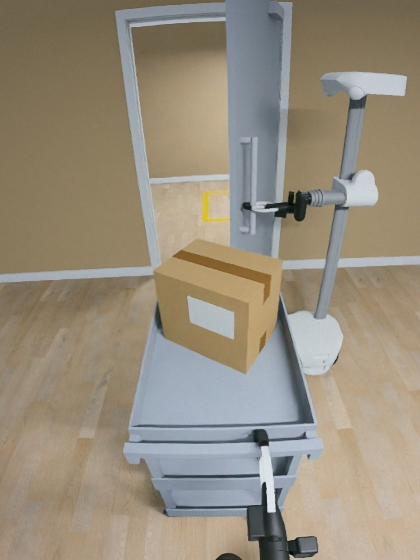

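{"op": "move", "data": {"blocking": false, "r2": {"base":{"translate_m":-0.1},"pace":"slow"}, "r1": {"base":{"strafe_m":-0.08},"pace":"slow"}}}

{"op": "wait", "data": {"seconds": 1.4}}

{"op": "wait", "data": {"seconds": 1, "cameras": ["r1_head_camera","r2_head_camera"]}}

Scene clock: 2006.67 s.
move: r1 moving; r2 moving
r1.base_odometry: x=-3.040 y=+2.306 heading=-0.490
r1.turned_by_wheels: +0.001
r1.turned_by_imu: +0.000
r1.base_tilt: forward=-1.6 right=+1.2
r1.lidar_m: 0.39 0.42 2.45 2.35 2.42 3.23 3.37 3.43 2.50 2.38 2.41 0.43
r1.base_status: strafe_m moving
r1.joint_positions: lift_m=+0.661 arm_m=+0.000 wrist_yaw_rad=+0.003 wrist_pitch_rad=-0.004 wrist_roll_rad=+1.569 gripper_m=-0.009
r1.joint_status: not commanded
r1.measured_speeds: translate_m=+0.000 strafe_m=-0.057 rotate_rad=-0.002 lift_m=+0.000 arm_m=+0.000 wrist_yaw_rad=+0.000 wrist_pitch_rad=+0.000 wrist_roll_rad=+0.000
r1.motor_effort: lift_m=+19(19) arm_m=+4(4) wheel_0=+10(11) wheel_1=-5(6) wheel_2=+2(3)
r1.servo_current: wrist_yaw_rad=33(59) wrist_pitch_rad=46(52) wrist_roll_rad=33(59) gripper_m=59(59)
r1.hand_pose: x=+0.4595 y=-0.0866 z=+0.8405 quat_wxyz=(+0.708, +0.706, +0.000, +0.003)
r1.wrist_depth_mm: - - 1205 - - 1281 1042 / - - - - 240 241 240 / - - - 236 235 1499 - / - - 574 235 235 - - / - 500 477 234 234 - - / - 504 187 189 233 - - / - 521 530 147 173 - -
r2.base_odometry: x=-2.024 y=-2.559 heading=-0.614
r2.turned_by_wheels: +0.001
r2.turned_by_imu: +0.001
r2.base_tilt: forward=-0.7 right=+0.1
r2.lidar_m: 0.51 0.51 0.54 4.77 2.42 1.85 1.78 1.41 1.04 0.72 0.49 0.38
r2.base_status: translate_m moving
r2.joint_positions: lift_m=+0.800 arm_m=+0.000 wrist_yaw_rad=-0.390 wrist_pitch_rad=-0.001 wrist_roll_rad=+0.002 gripper_m=-0.029
r2.joint_status: not commanded
r2.measured_speeds: translate_m=-0.050 strafe_m=+0.000 rotate_rad=+0.001 lift_m=+0.000 arm_m=+0.000 wrist_yaw_rad=+0.013 wrist_pitch_rad=+0.000 wrist_roll_rad=+0.000
r2.on_its_own: arm_m is slack since a limit_stop_at_tilt
r2.motor_effort: lift_m=+20(21) arm_m=+1(1) wheel_0=-2(9) wheel_1=-5(8) wheel_2=+20(20)
r2.servo_current: wrist_yaw_rad=65(65) wrist_pitch_rad=33(46) wrist_roll_rad=39(59) gripper_m=59(65)
r2.hand_pose: x=+0.4044 y=-0.1904 z=+0.9782 quat_wxyz=(+0.981, +0.001, -0.001, -0.194)
r2.wrist_depth_mm: - - 247 165 234 229 223 / - - 248 166 235 229 224 / - - 249 166 236 229 225 / - - 249 167 236 231 226 / - - 252 167 239 231 227 / - - 183 167 236 233 229 / - - 255 - - 232 231
pictures: none

Scene clock: 2008.07 s.
earlier move: r1 moving; r2 moving
r1.base_odometry: x=-3.071 y=+2.249 heading=-0.490
r1.turned_by_wheels: +0.000
r1.turned_by_imu: +0.000
r1.base_tilt: forward=-1.6 right=+1.3
r1.lidar_m: 0.35 0.37 2.55 2.42 2.50 3.29 3.36 3.40 2.45 2.30 2.37 0.46
r1.base_status: strafe_m moving
r1.joint_positions: lift_m=+0.661 arm_m=+0.000 wrist_yaw_rad=+0.003 wrist_pitch_rad=-0.004 wrist_roll_rad=+1.569 gripper_m=-0.009
r1.joint_status: not commanded
r1.measured_speeds: all 0
r1.motor_effort: lift_m=+18(19) arm_m=-4(4) wheel_0=+5(11) wheel_1=-3(7) wheel_2=+2(3)
r1.servo_current: wrist_yaw_rad=46(72) wrist_pitch_rad=46(52) wrist_roll_rad=46(65) gripper_m=52(59)
r1.hand_pose: x=+0.4595 y=-0.0866 z=+0.8405 quat_wxyz=(+0.708, +0.706, +0.000, +0.003)
r1.wrist_depth_mm: - - 1229 - - 1255 1025 / - - - - 255 1160 1025 / - - - 246 247 1499 399 / - - 634 241 241 - - / - - 530 236 238 - - / - 469 187 190 232 - - / - 480 492 182 178 - -
r2.base_odometry: x=-2.095 y=-2.509 heading=-0.613
r2.turned_by_wheels: +0.002
r2.turned_by_imu: +0.003
r2.base_tilt: forward=-0.6 right=+0.0
r2.lidar_m: 0.48 0.58 0.67 4.79 2.28 1.75 1.70 1.37 1.04 0.76 0.48 0.38
r2.base_status: translate_m moving
r2.joint_positions: lift_m=+0.800 arm_m=+0.000 wrist_yaw_rad=-0.373 wrist_pitch_rad=-0.001 wrist_roll_rad=+0.002 gripper_m=-0.029
r2.joint_status: not commanded
r2.measured_speeds: translate_m=-0.011 strafe_m=+0.000 rotate_rad=+0.000 lift_m=+0.000 arm_m=+0.000 wrist_yaw_rad=+0.003 wrist_pitch_rad=+0.000 wrist_roll_rad=+0.000
r2.on_its_own: arm_m is slack since a limit_stop_at_tilt
r2.motor_effort: lift_m=+20(21) arm_m=+0(1) wheel_0=+10(15) wheel_1=-6(8) wheel_2=+24(26)
r2.servo_current: wrist_yaw_rad=176(176) wrist_pitch_rad=39(46) wrist_roll_rad=52(65) gripper_m=59(72)
r2.hand_pose: x=+0.4075 y=-0.1866 z=+0.9782 quat_wxyz=(+0.983, +0.001, -0.001, -0.186)
r2.wrist_depth_mm: - - 240 236 233 229 226 / - - 243 236 234 229 227 / - - 243 238 234 231 227 / - - 246 239 236 232 229 / - - 246 239 238 232 229 / - - 177 177 237 235 232 / - 1921 250 - 135 234 232
wait: 1.40 s; no rest
pictures: none

Scene clock: 2008.10 s.
earlier move: r1 done; r2 moving
r1.base_odometry: x=-3.071 y=+2.249 heading=-0.490
r1.turned_by_wheels: +0.000
r1.turned_by_imu: +0.000
r1.base_tilt: forward=-1.5 right=+1.2
r1.lidar_m: 0.37 0.37 2.54 2.41 2.49 3.33 3.35 3.43 2.44 2.31 2.34 0.46
r1.base_status: done
r1.joint_positions: lift_m=+0.661 arm_m=+0.000 wrist_yaw_rad=+0.003 wrist_pitch_rad=-0.004 wrist_roll_rad=+1.569 gripper_m=-0.009
r1.joint_status: not commanded
r1.measured_speeds: all 0
r1.motor_effort: lift_m=+18(19) arm_m=-4(4) wheel_0=+5(11) wheel_1=-3(7) wheel_2=+2(3)
r1.servo_current: wrist_yaw_rad=52(72) wrist_pitch_rad=39(52) wrist_roll_rad=59(65) gripper_m=52(59)
r1.hand_pose: x=+0.4595 y=-0.0866 z=+0.8405 quat_wxyz=(+0.708, +0.706, +0.000, +0.003)
r1.wrist_depth_mm: - - 1229 - - 1308 1025 / - - - - 255 1160 1025 / - - - 246 247 1499 399 / - - 621 242 242 - - / - - 525 236 239 - - / - 469 187 190 233 - - / - 480 500 182 178 - -
r2.base_odometry: x=-2.095 y=-2.509 heading=-0.613
r2.turned_by_wheels: +0.000
r2.turned_by_imu: +0.000
r2.base_tilt: forward=-0.6 right=+0.0
r2.lidar_m: 0.44 0.56 0.67 4.79 2.30 1.74 1.69 1.35 1.04 0.80 0.50 0.37
r2.base_status: translate_m moving
r2.joint_positions: lift_m=+0.800 arm_m=+0.000 wrist_yaw_rad=-0.373 wrist_pitch_rad=-0.001 wrist_roll_rad=+0.002 gripper_m=-0.029
r2.joint_status: not commanded
r2.measured_speeds: translate_m=-0.008 strafe_m=+0.000 rotate_rad=+0.000 lift_m=+0.000 arm_m=+0.000 wrist_yaw_rad=+0.000 wrist_pitch_rad=+0.000 wrist_roll_rad=+0.000
r2.on_its_own: arm_m is slack since a limit_stop_at_tilt
r2.motor_effort: lift_m=+20(21) arm_m=+0(1) wheel_0=+15(15) wheel_1=-5(8) wheel_2=+26(26)
r2.servo_current: wrist_yaw_rad=169(176) wrist_pitch_rad=39(46) wrist_roll_rad=52(65) gripper_m=65(72)
r2.hand_pose: x=+0.4075 y=-0.1866 z=+0.9782 quat_wxyz=(+0.983, +0.001, -0.001, -0.186)
r2.wrist_depth_mm: - - 240 235 233 229 226 / - - 243 237 234 230 228 / - - 244 237 235 231 228 / - - 245 239 236 232 229 / - - 247 239 236 234 230 / - - 176 179 238 234 232 / - - 249 - 135 235 233
wait: 0.03 of 1 s (r1 has come to rest)
Images, in order (width x height): r1_head_camera 420x560, r2_head_camera 420x560.

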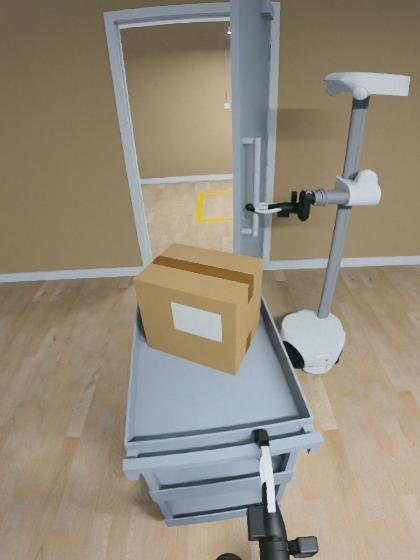

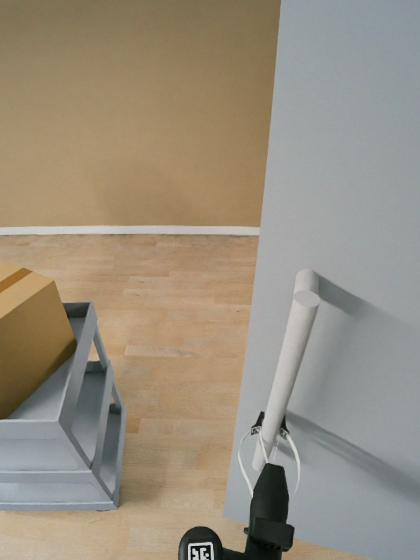

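{"op": "move", "data": {"blocking": false, "r1": {"base":{"translate_m":0.3,"strafe_m":0.06},"pace":"slow"}}}

{"op": "wait", "data": {"seconds": 5, "cameras": ["r1_head_camera","r2_head_camera"]}}

Scene clock: 2013.73 s.
earlier move: r2 done
move: r1 moving
r1.base_odometry: x=-3.059 y=+2.245 heading=-0.489
r1.turned_by_wheels: +0.000
r1.turned_by_imu: +0.000
r1.base_tilt: forward=-1.6 right=+1.3
r1.lidar_m: 0.36 0.37 2.56 2.41 2.50 3.31 3.37 3.41 2.43 2.30 2.36 0.45
r1.base_status: translate_m moving; strafe_m moving
r1.joint_positions: lift_m=+0.661 arm_m=+0.000 wrist_yaw_rad=+0.003 wrist_pitch_rad=-0.004 wrist_roll_rad=+1.569 gripper_m=-0.009
r1.joint_status: not commanded
r1.measured_speeds: translate_m=+0.049 strafe_m=+0.009 rotate_rad=-0.001 lift_m=+0.000 arm_m=+0.000 wrist_yaw_rad=+0.000 wrist_pitch_rad=+0.000 wrist_roll_rad=+0.000
r1.motor_effort: lift_m=+18(18) arm_m=-2(4) wheel_0=+4(9) wheel_1=+6(7) wheel_2=-8(8)
r1.servo_current: wrist_yaw_rad=39(59) wrist_pitch_rad=46(52) wrist_roll_rad=33(65) gripper_m=52(52)
r1.hand_pose: x=+0.4595 y=-0.0866 z=+0.8405 quat_wxyz=(+0.708, +0.706, -0.001, +0.002)
r1.wrist_depth_mm: - - - - - 1336 1025 / - - - - 1366 1229 1042 / - - - 249 250 273 276 / - - 1281 244 243 809 - / - - 554 236 238 - - / - 462 185 189 231 - - / - 466 484 146 178 - -
r2.base_odometry: x=-2.095 y=-2.509 heading=-0.613
r2.turned_by_wheels: +0.000
r2.turned_by_imu: +0.000
r2.base_tilt: forward=-0.6 right=+0.0
r2.lidar_m: 0.47 0.58 0.65 4.79 2.32 1.72 1.69 1.36 1.04 0.81 0.49 0.35
r2.base_status: done
r2.joint_positions: lift_m=+0.800 arm_m=+0.000 wrist_yaw_rad=-0.373 wrist_pitch_rad=-0.001 wrist_roll_rad=+0.002 gripper_m=-0.029
r2.joint_status: not commanded
r2.measured_speeds: all 0
r2.on_its_own: arm_m is slack since a limit_stop_at_tilt
r2.motor_effort: lift_m=+20(21) arm_m=+0(0) wheel_0=+10(11) wheel_1=-4(5) wheel_2=+25(25)
r2.servo_current: wrist_yaw_rad=163(176) wrist_pitch_rad=46(46) wrist_roll_rad=52(59) gripper_m=59(65)
r2.hand_pose: x=+0.4075 y=-0.1866 z=+0.9782 quat_wxyz=(+0.983, +0.001, -0.001, -0.186)
r2.wrist_depth_mm: - - 241 236 232 229 226 / - - 242 236 234 229 227 / - - 244 238 234 230 228 / - - 245 238 236 232 229 / - - 246 240 237 234 229 / - - 177 179 237 235 232 / - 1983 250 - 135 236 232
pictures: none

Scene clock: 2017.57 s.
earlier move: r1 done
r1.base_odometry: x=-2.778 y=+2.160 heading=-0.490
r1.turned_by_wheels: +0.000
r1.turned_by_imu: -0.002
r1.base_tilt: forward=-1.6 right=+1.3
r1.lidar_m: 0.33 0.31 2.50 2.36 2.44 3.24 3.68 3.49 2.46 2.35 2.42 0.47
r1.base_status: done
r1.joint_positions: lift_m=+0.661 arm_m=+0.000 wrist_yaw_rad=-0.004 wrist_pitch_rad=-0.004 wrist_roll_rad=+1.569 gripper_m=-0.009
r1.joint_status: not commanded
r1.measured_speeds: all 0
r1.motor_effort: lift_m=+18(19) arm_m=+4(4) wheel_0=+0(9) wheel_1=+3(7) wheel_2=-5(11)
r1.servo_current: wrist_yaw_rad=39(65) wrist_pitch_rad=33(52) wrist_roll_rad=59(65) gripper_m=52(59)
r1.hand_pose: x=+0.4590 y=-0.0884 z=+0.8405 quat_wxyz=(+0.708, +0.706, -0.003, +0.000)
r1.wrist_depth_mm: 1060 1078 1060 1078 - 1661 931 / - - 1025 234 - 1808 976 / - - - - 289 293 291 / - - - 260 263 - 1229 / 1921 - - 243 246 - - / 1983 - 186 191 229 - - / 1983 156 421 164 178 - -
r2.base_odometry: x=-2.095 y=-2.509 heading=-0.613
r2.turned_by_wheels: +0.000
r2.turned_by_imu: +0.001
r2.base_tilt: forward=-0.6 right=+0.0
r2.lidar_m: 0.45 0.61 0.69 4.78 2.30 1.76 1.69 1.40 1.03 0.81 0.48 0.36
r2.base_status: done
r2.joint_positions: lift_m=+0.800 arm_m=+0.000 wrist_yaw_rad=-0.373 wrist_pitch_rad=-0.001 wrist_roll_rad=+0.002 gripper_m=-0.029
r2.joint_status: not commanded
r2.measured_speeds: all 0
r2.on_its_own: arm_m is slack since a limit_stop_at_tilt; wrist_yaw_rad is at rest, and its servo_current (163 mA) is outside its rest range (0 to 104 mA)
r2.motor_effort: lift_m=+20(21) arm_m=+0(0) wheel_0=+10(11) wheel_1=-5(5) wheel_2=+25(25)
r2.servo_current: wrist_yaw_rad=163(189) wrist_pitch_rad=39(46) wrist_roll_rad=52(59) gripper_m=65(72)
r2.hand_pose: x=+0.4075 y=-0.1866 z=+0.9782 quat_wxyz=(+0.983, +0.001, -0.001, -0.186)
r2.wrist_depth_mm: - - 241 236 233 229 225 / - - 242 236 234 229 227 / - - 243 238 236 231 226 / - - 246 239 236 232 229 / - - 246 239 238 234 230 / 603 - 177 179 238 235 232 / 387 1921 250 - 135 235 233
wait: 3.83 of 5 s (r1 has come to rest)
Images, in order (width x height): r1_head_camera 420x560, r2_head_camera 420x560.

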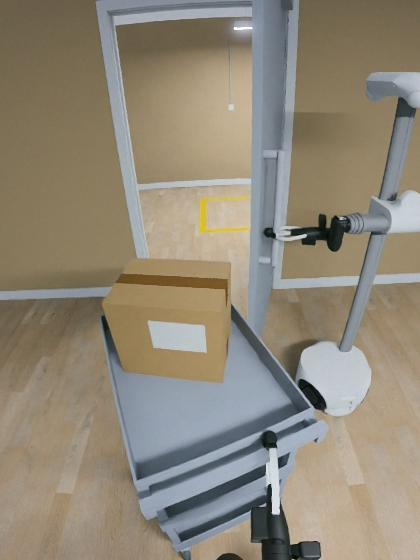

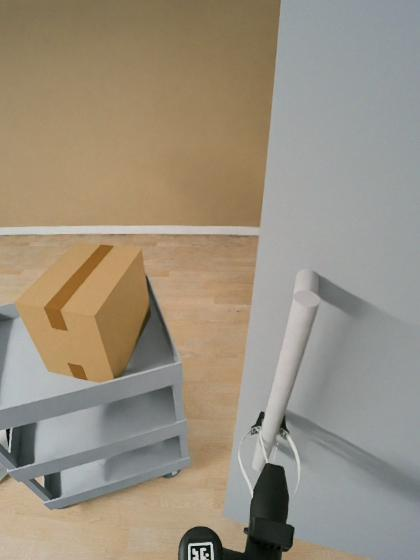

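{"op": "move", "data": {"blocking": false, "r1": {"base":{"strafe_m":0.17},"pace":"slow"}}}

{"op": "wait", "data": {"seconds": 4, "cameras": ["r1_head_camera"]}}

Scene clock: 2022.50 s.
move: r1 moving
r1.base_odometry: x=-2.772 y=+2.173 heading=-0.491
r1.turned_by_wheels: -0.001
r1.turned_by_imu: -0.001
r1.base_tilt: forward=-1.6 right=+1.2
r1.lidar_m: 0.32 0.31 2.48 2.34 2.43 3.19 3.71 3.55 2.51 2.37 2.44 0.47
r1.base_status: strafe_m moving
r1.joint_positions: lift_m=+0.661 arm_m=+0.000 wrist_yaw_rad=-0.004 wrist_pitch_rad=-0.004 wrist_roll_rad=+1.569 gripper_m=-0.009
r1.joint_status: not commanded
r1.measured_speeds: translate_m=+0.000 strafe_m=+0.055 rotate_rad=-0.001 lift_m=+0.000 arm_m=+0.000 wrist_yaw_rad=+0.000 wrist_pitch_rad=+0.000 wrist_roll_rad=+0.000
r1.motor_effort: lift_m=+18(18) arm_m=+4(4) wheel_0=-14(14) wheel_1=+8(8) wheel_2=-2(4)
r1.servo_current: wrist_yaw_rad=59(59) wrist_pitch_rad=59(59) wrist_roll_rad=46(65) gripper_m=52(52)
r1.hand_pose: x=+0.4589 y=-0.0885 z=+0.8405 quat_wxyz=(+0.708, +0.706, -0.003, +0.000)
r1.wrist_depth_mm: - 1078 1078 1078 1078 1661 931 / - - - 233 - 1808 960 / - - - - 289 290 291 / - - - 259 263 - 1205 / 1983 - - 244 249 - - / 1921 - 184 189 229 - - / 1863 147 424 164 178 - -
r2: as last shown
r2.turned_by_imu: +0.000
r2.on_its_own: arm_m is slack since a limit_stop_at_tilt
r2.wrist_depth_mm: - - 241 235 234 229 226 / - - 242 237 234 229 225 / - - 243 237 235 231 228 / - - 244 239 237 233 230 / 621 - 246 239 237 233 229 / 597 - 177 179 238 235 233 / 392 1921 250 - 135 235 232
pictures: none

Scene clock: 2024.83 s.
earlier move: r1 done
r1.base_odometry: x=-2.698 y=+2.310 heading=-0.490
r1.turned_by_wheels: +0.001
r1.turned_by_imu: +0.001
r1.base_tilt: forward=-1.6 right=+1.3
r1.lidar_m: 0.35 0.33 2.32 2.19 2.27 3.01 3.70 3.75 2.67 2.53 2.57 0.46
r1.base_status: done
r1.joint_positions: lift_m=+0.661 arm_m=+0.000 wrist_yaw_rad=-0.003 wrist_pitch_rad=-0.004 wrist_roll_rad=+1.569 gripper_m=-0.009
r1.joint_status: not commanded
r1.measured_speeds: all 0
r1.motor_effort: lift_m=+18(19) arm_m=+2(4) wheel_0=-4(14) wheel_1=+3(8) wheel_2=-1(4)
r1.servo_current: wrist_yaw_rad=65(72) wrist_pitch_rad=46(59) wrist_roll_rad=46(65) gripper_m=52(59)
r1.hand_pose: x=+0.4590 y=-0.0882 z=+0.8405 quat_wxyz=(+0.708, +0.706, -0.002, +0.001)
r1.wrist_depth_mm: - - - - - 1708 1008 / - - - - - 1661 1160 / - - 1042 259 262 286 290 / 1921 - - 252 251 - - / 1921 - 609 240 240 - - / 1921 480 185 189 232 - - / - 146 462 146 156 - -
r2.base_odometry: x=-2.095 y=-2.509 heading=-0.613
r2.turned_by_wheels: +0.000
r2.turned_by_imu: +0.000
r2.base_tilt: forward=-0.6 right=+0.0
r2.lidar_m: 0.44 0.68 0.88 4.80 2.29 1.74 1.70 1.40 1.02 0.81 0.51 0.38
r2.base_status: not commanded
r2.joint_positions: lift_m=+0.800 arm_m=+0.000 wrist_yaw_rad=-0.373 wrist_pitch_rad=-0.001 wrist_roll_rad=+0.002 gripper_m=-0.029
r2.joint_status: not commanded
r2.measured_speeds: all 0
r2.on_its_own: arm_m is slack since a limit_stop_at_tilt; wrist_yaw_rad is at rest, and its servo_current (156 mA) is outside its rest range (0 to 104 mA)
r2.motor_effort: lift_m=+20(21) arm_m=+0(0) wheel_0=+11(11) wheel_1=-4(5) wheel_2=+25(25)
r2.servo_current: wrist_yaw_rad=156(182) wrist_pitch_rad=39(46) wrist_roll_rad=46(65) gripper_m=59(72)
r2.hand_pose: x=+0.4075 y=-0.1866 z=+0.9782 quat_wxyz=(+0.983, +0.001, -0.001, -0.186)
r2.wrist_depth_mm: - - 241 236 234 229 225 / - - 241 236 234 230 226 / - - 243 237 236 231 228 / 603 - 245 238 236 232 229 / 597 - 246 239 238 233 230 / 569 691 177 180 237 235 232 / 421 442 250 - 135 235 232
wait: 2.33 of 4 s (r1 has come to rest)
Images, in order (width x height): r1_head_camera 420x560.

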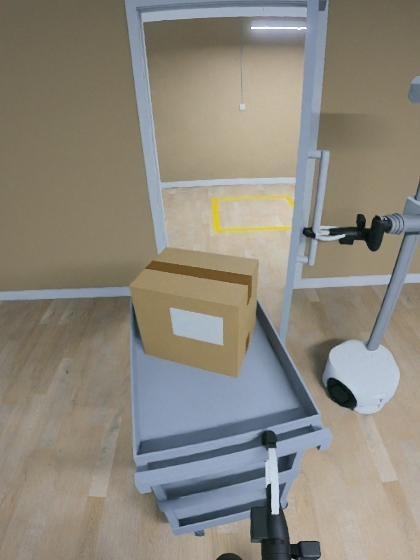

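{"op": "move", "data": {"blocking": false, "r1": {"base":{"strafe_m":0.14,"translate_m":0.05},"pace":"slow"}}}

{"op": "wait", "data": {"seconds": 4, "cameras": ["r1_head_camera"]}}

Scene clock: 2032.20 s.
move: r1 moving
r1.base_odometry: x=-2.689 y=+2.319 heading=-0.491
r1.turned_by_wheels: -0.001
r1.turned_by_imu: -0.001
r1.base_tilt: forward=-1.6 right=+1.3
r1.lidar_m: 0.35 0.35 2.32 2.20 2.23 2.98 3.71 3.74 2.67 2.53 2.59 0.44
r1.base_status: translate_m moving; strafe_m moving
r1.joint_positions: lift_m=+0.661 arm_m=+0.000 wrist_yaw_rad=-0.003 wrist_pitch_rad=-0.004 wrist_roll_rad=+1.569 gripper_m=-0.009
r1.joint_status: not commanded
r1.measured_speeds: translate_m=+0.017 strafe_m=+0.046 rotate_rad=+0.001 lift_m=+0.000 arm_m=+0.000 wrist_yaw_rad=+0.000 wrist_pitch_rad=+0.000 wrist_roll_rad=+0.000
r1.motor_effort: lift_m=+18(19) arm_m=-3(4) wheel_0=-7(9) wheel_1=+6(7) wheel_2=-5(6)
r1.servo_current: wrist_yaw_rad=65(65) wrist_pitch_rad=46(46) wrist_roll_rad=46(72) gripper_m=46(59)
r1.hand_pose: x=+0.4590 y=-0.0882 z=+0.8405 quat_wxyz=(+0.708, +0.706, -0.002, +0.001)
r1.wrist_depth_mm: - - - - - 1808 1008 / - - - - - 1661 1182 / - - - 257 264 286 399 / 1921 - - 250 252 - - / 1983 - 615 239 240 - - / 1921 480 185 188 230 - - / - 146 462 181 155 - -
r2: as last shown
r2.on_its_own: arm_m is slack since a limit_stop_at_tilt
pictures: none

Scene clock: 2034.47 s.
earlier move: r1 done
r1.base_odometry: x=-2.589 y=+2.410 heading=-0.490
r1.turned_by_wheels: +0.000
r1.turned_by_imu: +0.001
r1.base_tilt: forward=-1.6 right=+1.3
r1.lidar_m: 0.35 0.38 2.18 2.07 2.11 2.84 3.75 3.82 2.83 2.65 1.33 0.45
r1.base_status: done
r1.joint_positions: lift_m=+0.661 arm_m=+0.000 wrist_yaw_rad=-0.003 wrist_pitch_rad=-0.004 wrist_roll_rad=+1.569 gripper_m=-0.009
r1.joint_status: not commanded
r1.measured_speeds: all 0
r1.motor_effort: lift_m=+18(19) arm_m=+4(4) wheel_0=-4(9) wheel_1=+2(7) wheel_2=-4(8)
r1.servo_current: wrist_yaw_rad=46(65) wrist_pitch_rad=52(52) wrist_roll_rad=52(72) gripper_m=52(65)
r1.hand_pose: x=+0.4590 y=-0.0882 z=+0.8405 quat_wxyz=(+0.708, +0.706, -0.002, +0.001)
r1.wrist_depth_mm: - - - - - 1756 1229 / - - 1008 - 255 260 260 / 1921 - - 250 250 1576 399 / - - - 244 244 - - / 1921 - 535 236 236 - - / 1808 459 185 187 232 - - / - 146 488 148 163 - -
r2.base_odometry: x=-2.095 y=-2.509 heading=-0.613
r2.turned_by_wheels: +0.000
r2.turned_by_imu: +0.000
r2.base_tilt: forward=-0.7 right=+0.0
r2.lidar_m: 0.45 0.80 1.21 4.79 2.30 1.71 1.70 1.39 1.03 0.82 0.49 0.35
r2.base_status: not commanded
r2.joint_positions: lift_m=+0.800 arm_m=+0.000 wrist_yaw_rad=-0.373 wrist_pitch_rad=-0.001 wrist_roll_rad=+0.002 gripper_m=-0.029
r2.joint_status: not commanded
r2.measured_speeds: all 0
r2.on_its_own: arm_m is slack since a limit_stop_at_tilt; wrist_yaw_rad is at rest, and its servo_current (169 mA) is outside its rest range (0 to 104 mA)
r2.motor_effort: lift_m=+20(21) arm_m=+0(0) wheel_0=+11(11) wheel_1=-4(5) wheel_2=+25(25)
r2.servo_current: wrist_yaw_rad=169(182) wrist_pitch_rad=39(46) wrist_roll_rad=33(65) gripper_m=59(65)
r2.hand_pose: x=+0.4075 y=-0.1866 z=+0.9782 quat_wxyz=(+0.983, +0.001, -0.001, -0.186)
r2.wrist_depth_mm: - - 241 236 233 228 226 / - - 243 236 234 229 227 / - - 243 238 236 231 228 / 574 715 246 239 236 232 229 / 569 715 247 240 237 234 229 / 535 504 177 179 238 235 231 / 484 147 251 - 135 235 233
wait: 2.27 of 4 s (r1 has come to rest)
Images, in order (width x height): r1_head_camera 420x560.

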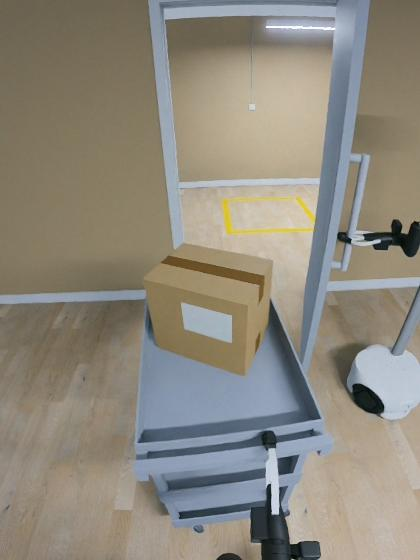

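{"op": "move", "data": {"blocking": false, "r1": {"base":{"strafe_m":0.13,"translate_m":0.1},"pace":"slow"}}}

{"op": "wait", "data": {"seconds": 4, "cameras": ["r1_head_camera"]}}

Scene clock: 2043.57 s.
move: r1 moving
r1.base_odometry: x=-2.577 y=+2.415 heading=-0.491
r1.turned_by_wheels: +0.000
r1.turned_by_imu: -0.001
r1.base_tilt: forward=-1.6 right=+1.3
r1.lidar_m: 0.37 0.37 2.19 2.05 2.14 2.82 3.79 3.80 2.81 2.67 1.35 0.44
r1.base_status: translate_m moving; strafe_m moving
r1.joint_positions: lift_m=+0.661 arm_m=+0.000 wrist_yaw_rad=-0.003 wrist_pitch_rad=-0.004 wrist_roll_rad=+1.569 gripper_m=-0.009
r1.joint_status: not commanded
r1.measured_speeds: translate_m=+0.030 strafe_m=+0.039 rotate_rad=+0.002 lift_m=+0.000 arm_m=+0.000 wrist_yaw_rad=+0.000 wrist_pitch_rad=+0.000 wrist_roll_rad=+0.000
r1.motor_effort: lift_m=+18(19) arm_m=+4(4) wheel_0=-4(8) wheel_1=+6(7) wheel_2=-7(10)
r1.servo_current: wrist_yaw_rad=20(65) wrist_pitch_rad=46(52) wrist_roll_rad=46(52) gripper_m=52(52)
r1.hand_pose: x=+0.4590 y=-0.0882 z=+0.8405 quat_wxyz=(+0.708, +0.706, -0.002, +0.001)
r1.wrist_depth_mm: - - - - - 1756 1255 / - - - - 255 260 259 / - - - 250 251 1576 399 / 1921 - - 243 244 - - / 1921 - 539 236 236 - - / 1863 462 186 188 230 - - / - 147 488 148 164 - -
r2: as last shown
r2.on_its_own: arm_m is slack since a limit_stop_at_tilt
r2.wrist_depth_mm: - - 241 236 232 229 226 / - - 243 236 234 230 226 / - - 244 237 235 231 227 / 569 715 245 238 236 233 229 / 569 750 246 239 237 233 230 / 525 512 177 180 237 235 232 / 488 147 250 - 135 235 233
pictures: none

Scene clock: 2045.97 s.
earlier move: r1 done
r1.base_odometry: x=-2.439 y=+2.478 heading=-0.491
r1.turned_by_wheels: +0.000
r1.turned_by_imu: +0.001
r1.base_tilt: forward=-1.6 right=+1.3
r1.lidar_m: 0.38 0.39 2.05 1.94 2.02 2.64 3.88 3.91 2.94 2.78 1.24 0.43
r1.base_status: done
r1.joint_positions: lift_m=+0.661 arm_m=+0.000 wrist_yaw_rad=-0.003 wrist_pitch_rad=-0.004 wrist_roll_rad=+1.569 gripper_m=-0.009
r1.joint_status: not commanded
r1.measured_speeds: all 0
r1.motor_effort: lift_m=+18(19) arm_m=+4(4) wheel_0=-1(8) wheel_1=+3(8) wheel_2=-3(10)
r1.servo_current: wrist_yaw_rad=46(65) wrist_pitch_rad=52(52) wrist_roll_rad=46(72) gripper_m=52(59)
r1.hand_pose: x=+0.4590 y=-0.0882 z=+0.8405 quat_wxyz=(+0.708, +0.706, -0.002, +0.001)
r1.wrist_depth_mm: - 976 917 - - - - / - - - - 252 257 255 / 1808 - - 247 247 1576 1205 / 1863 - - 240 241 1808 - / 1808 - 517 237 237 - - / - 462 185 188 231 - - / - 147 496 148 178 - -
r2.base_odometry: x=-2.095 y=-2.509 heading=-0.613
r2.turned_by_wheels: +0.000
r2.turned_by_imu: +0.000
r2.base_tilt: forward=-0.6 right=+0.0
r2.lidar_m: 0.47 0.88 1.33 4.79 2.30 1.71 1.69 1.40 1.04 0.78 0.50 0.39
r2.base_status: not commanded
r2.joint_positions: lift_m=+0.800 arm_m=+0.000 wrist_yaw_rad=-0.373 wrist_pitch_rad=-0.001 wrist_roll_rad=+0.002 gripper_m=-0.029
r2.joint_status: not commanded
r2.measured_speeds: all 0
r2.on_its_own: arm_m is slack since a limit_stop_at_tilt; wrist_yaw_rad is at rest, and its servo_current (169 mA) is outside its rest range (0 to 104 mA)
r2.motor_effort: lift_m=+20(21) arm_m=+0(1) wheel_0=+11(11) wheel_1=-5(5) wheel_2=+25(25)
r2.servo_current: wrist_yaw_rad=169(182) wrist_pitch_rad=39(46) wrist_roll_rad=46(65) gripper_m=65(72)
r2.hand_pose: x=+0.4075 y=-0.1866 z=+0.9782 quat_wxyz=(+0.983, +0.001, -0.001, -0.186)
r2.wrist_depth_mm: - - 242 235 233 229 225 / - - 243 236 234 230 226 / - - 244 236 235 232 228 / 654 661 247 239 236 232 229 / 661 691 246 239 237 233 230 / 580 603 176 179 236 234 231 / - 138 250 - 135 236 233
wait: 2.40 of 4 s (r1 has come to rest)
Images, in order (width x height): r1_head_camera 420x560.

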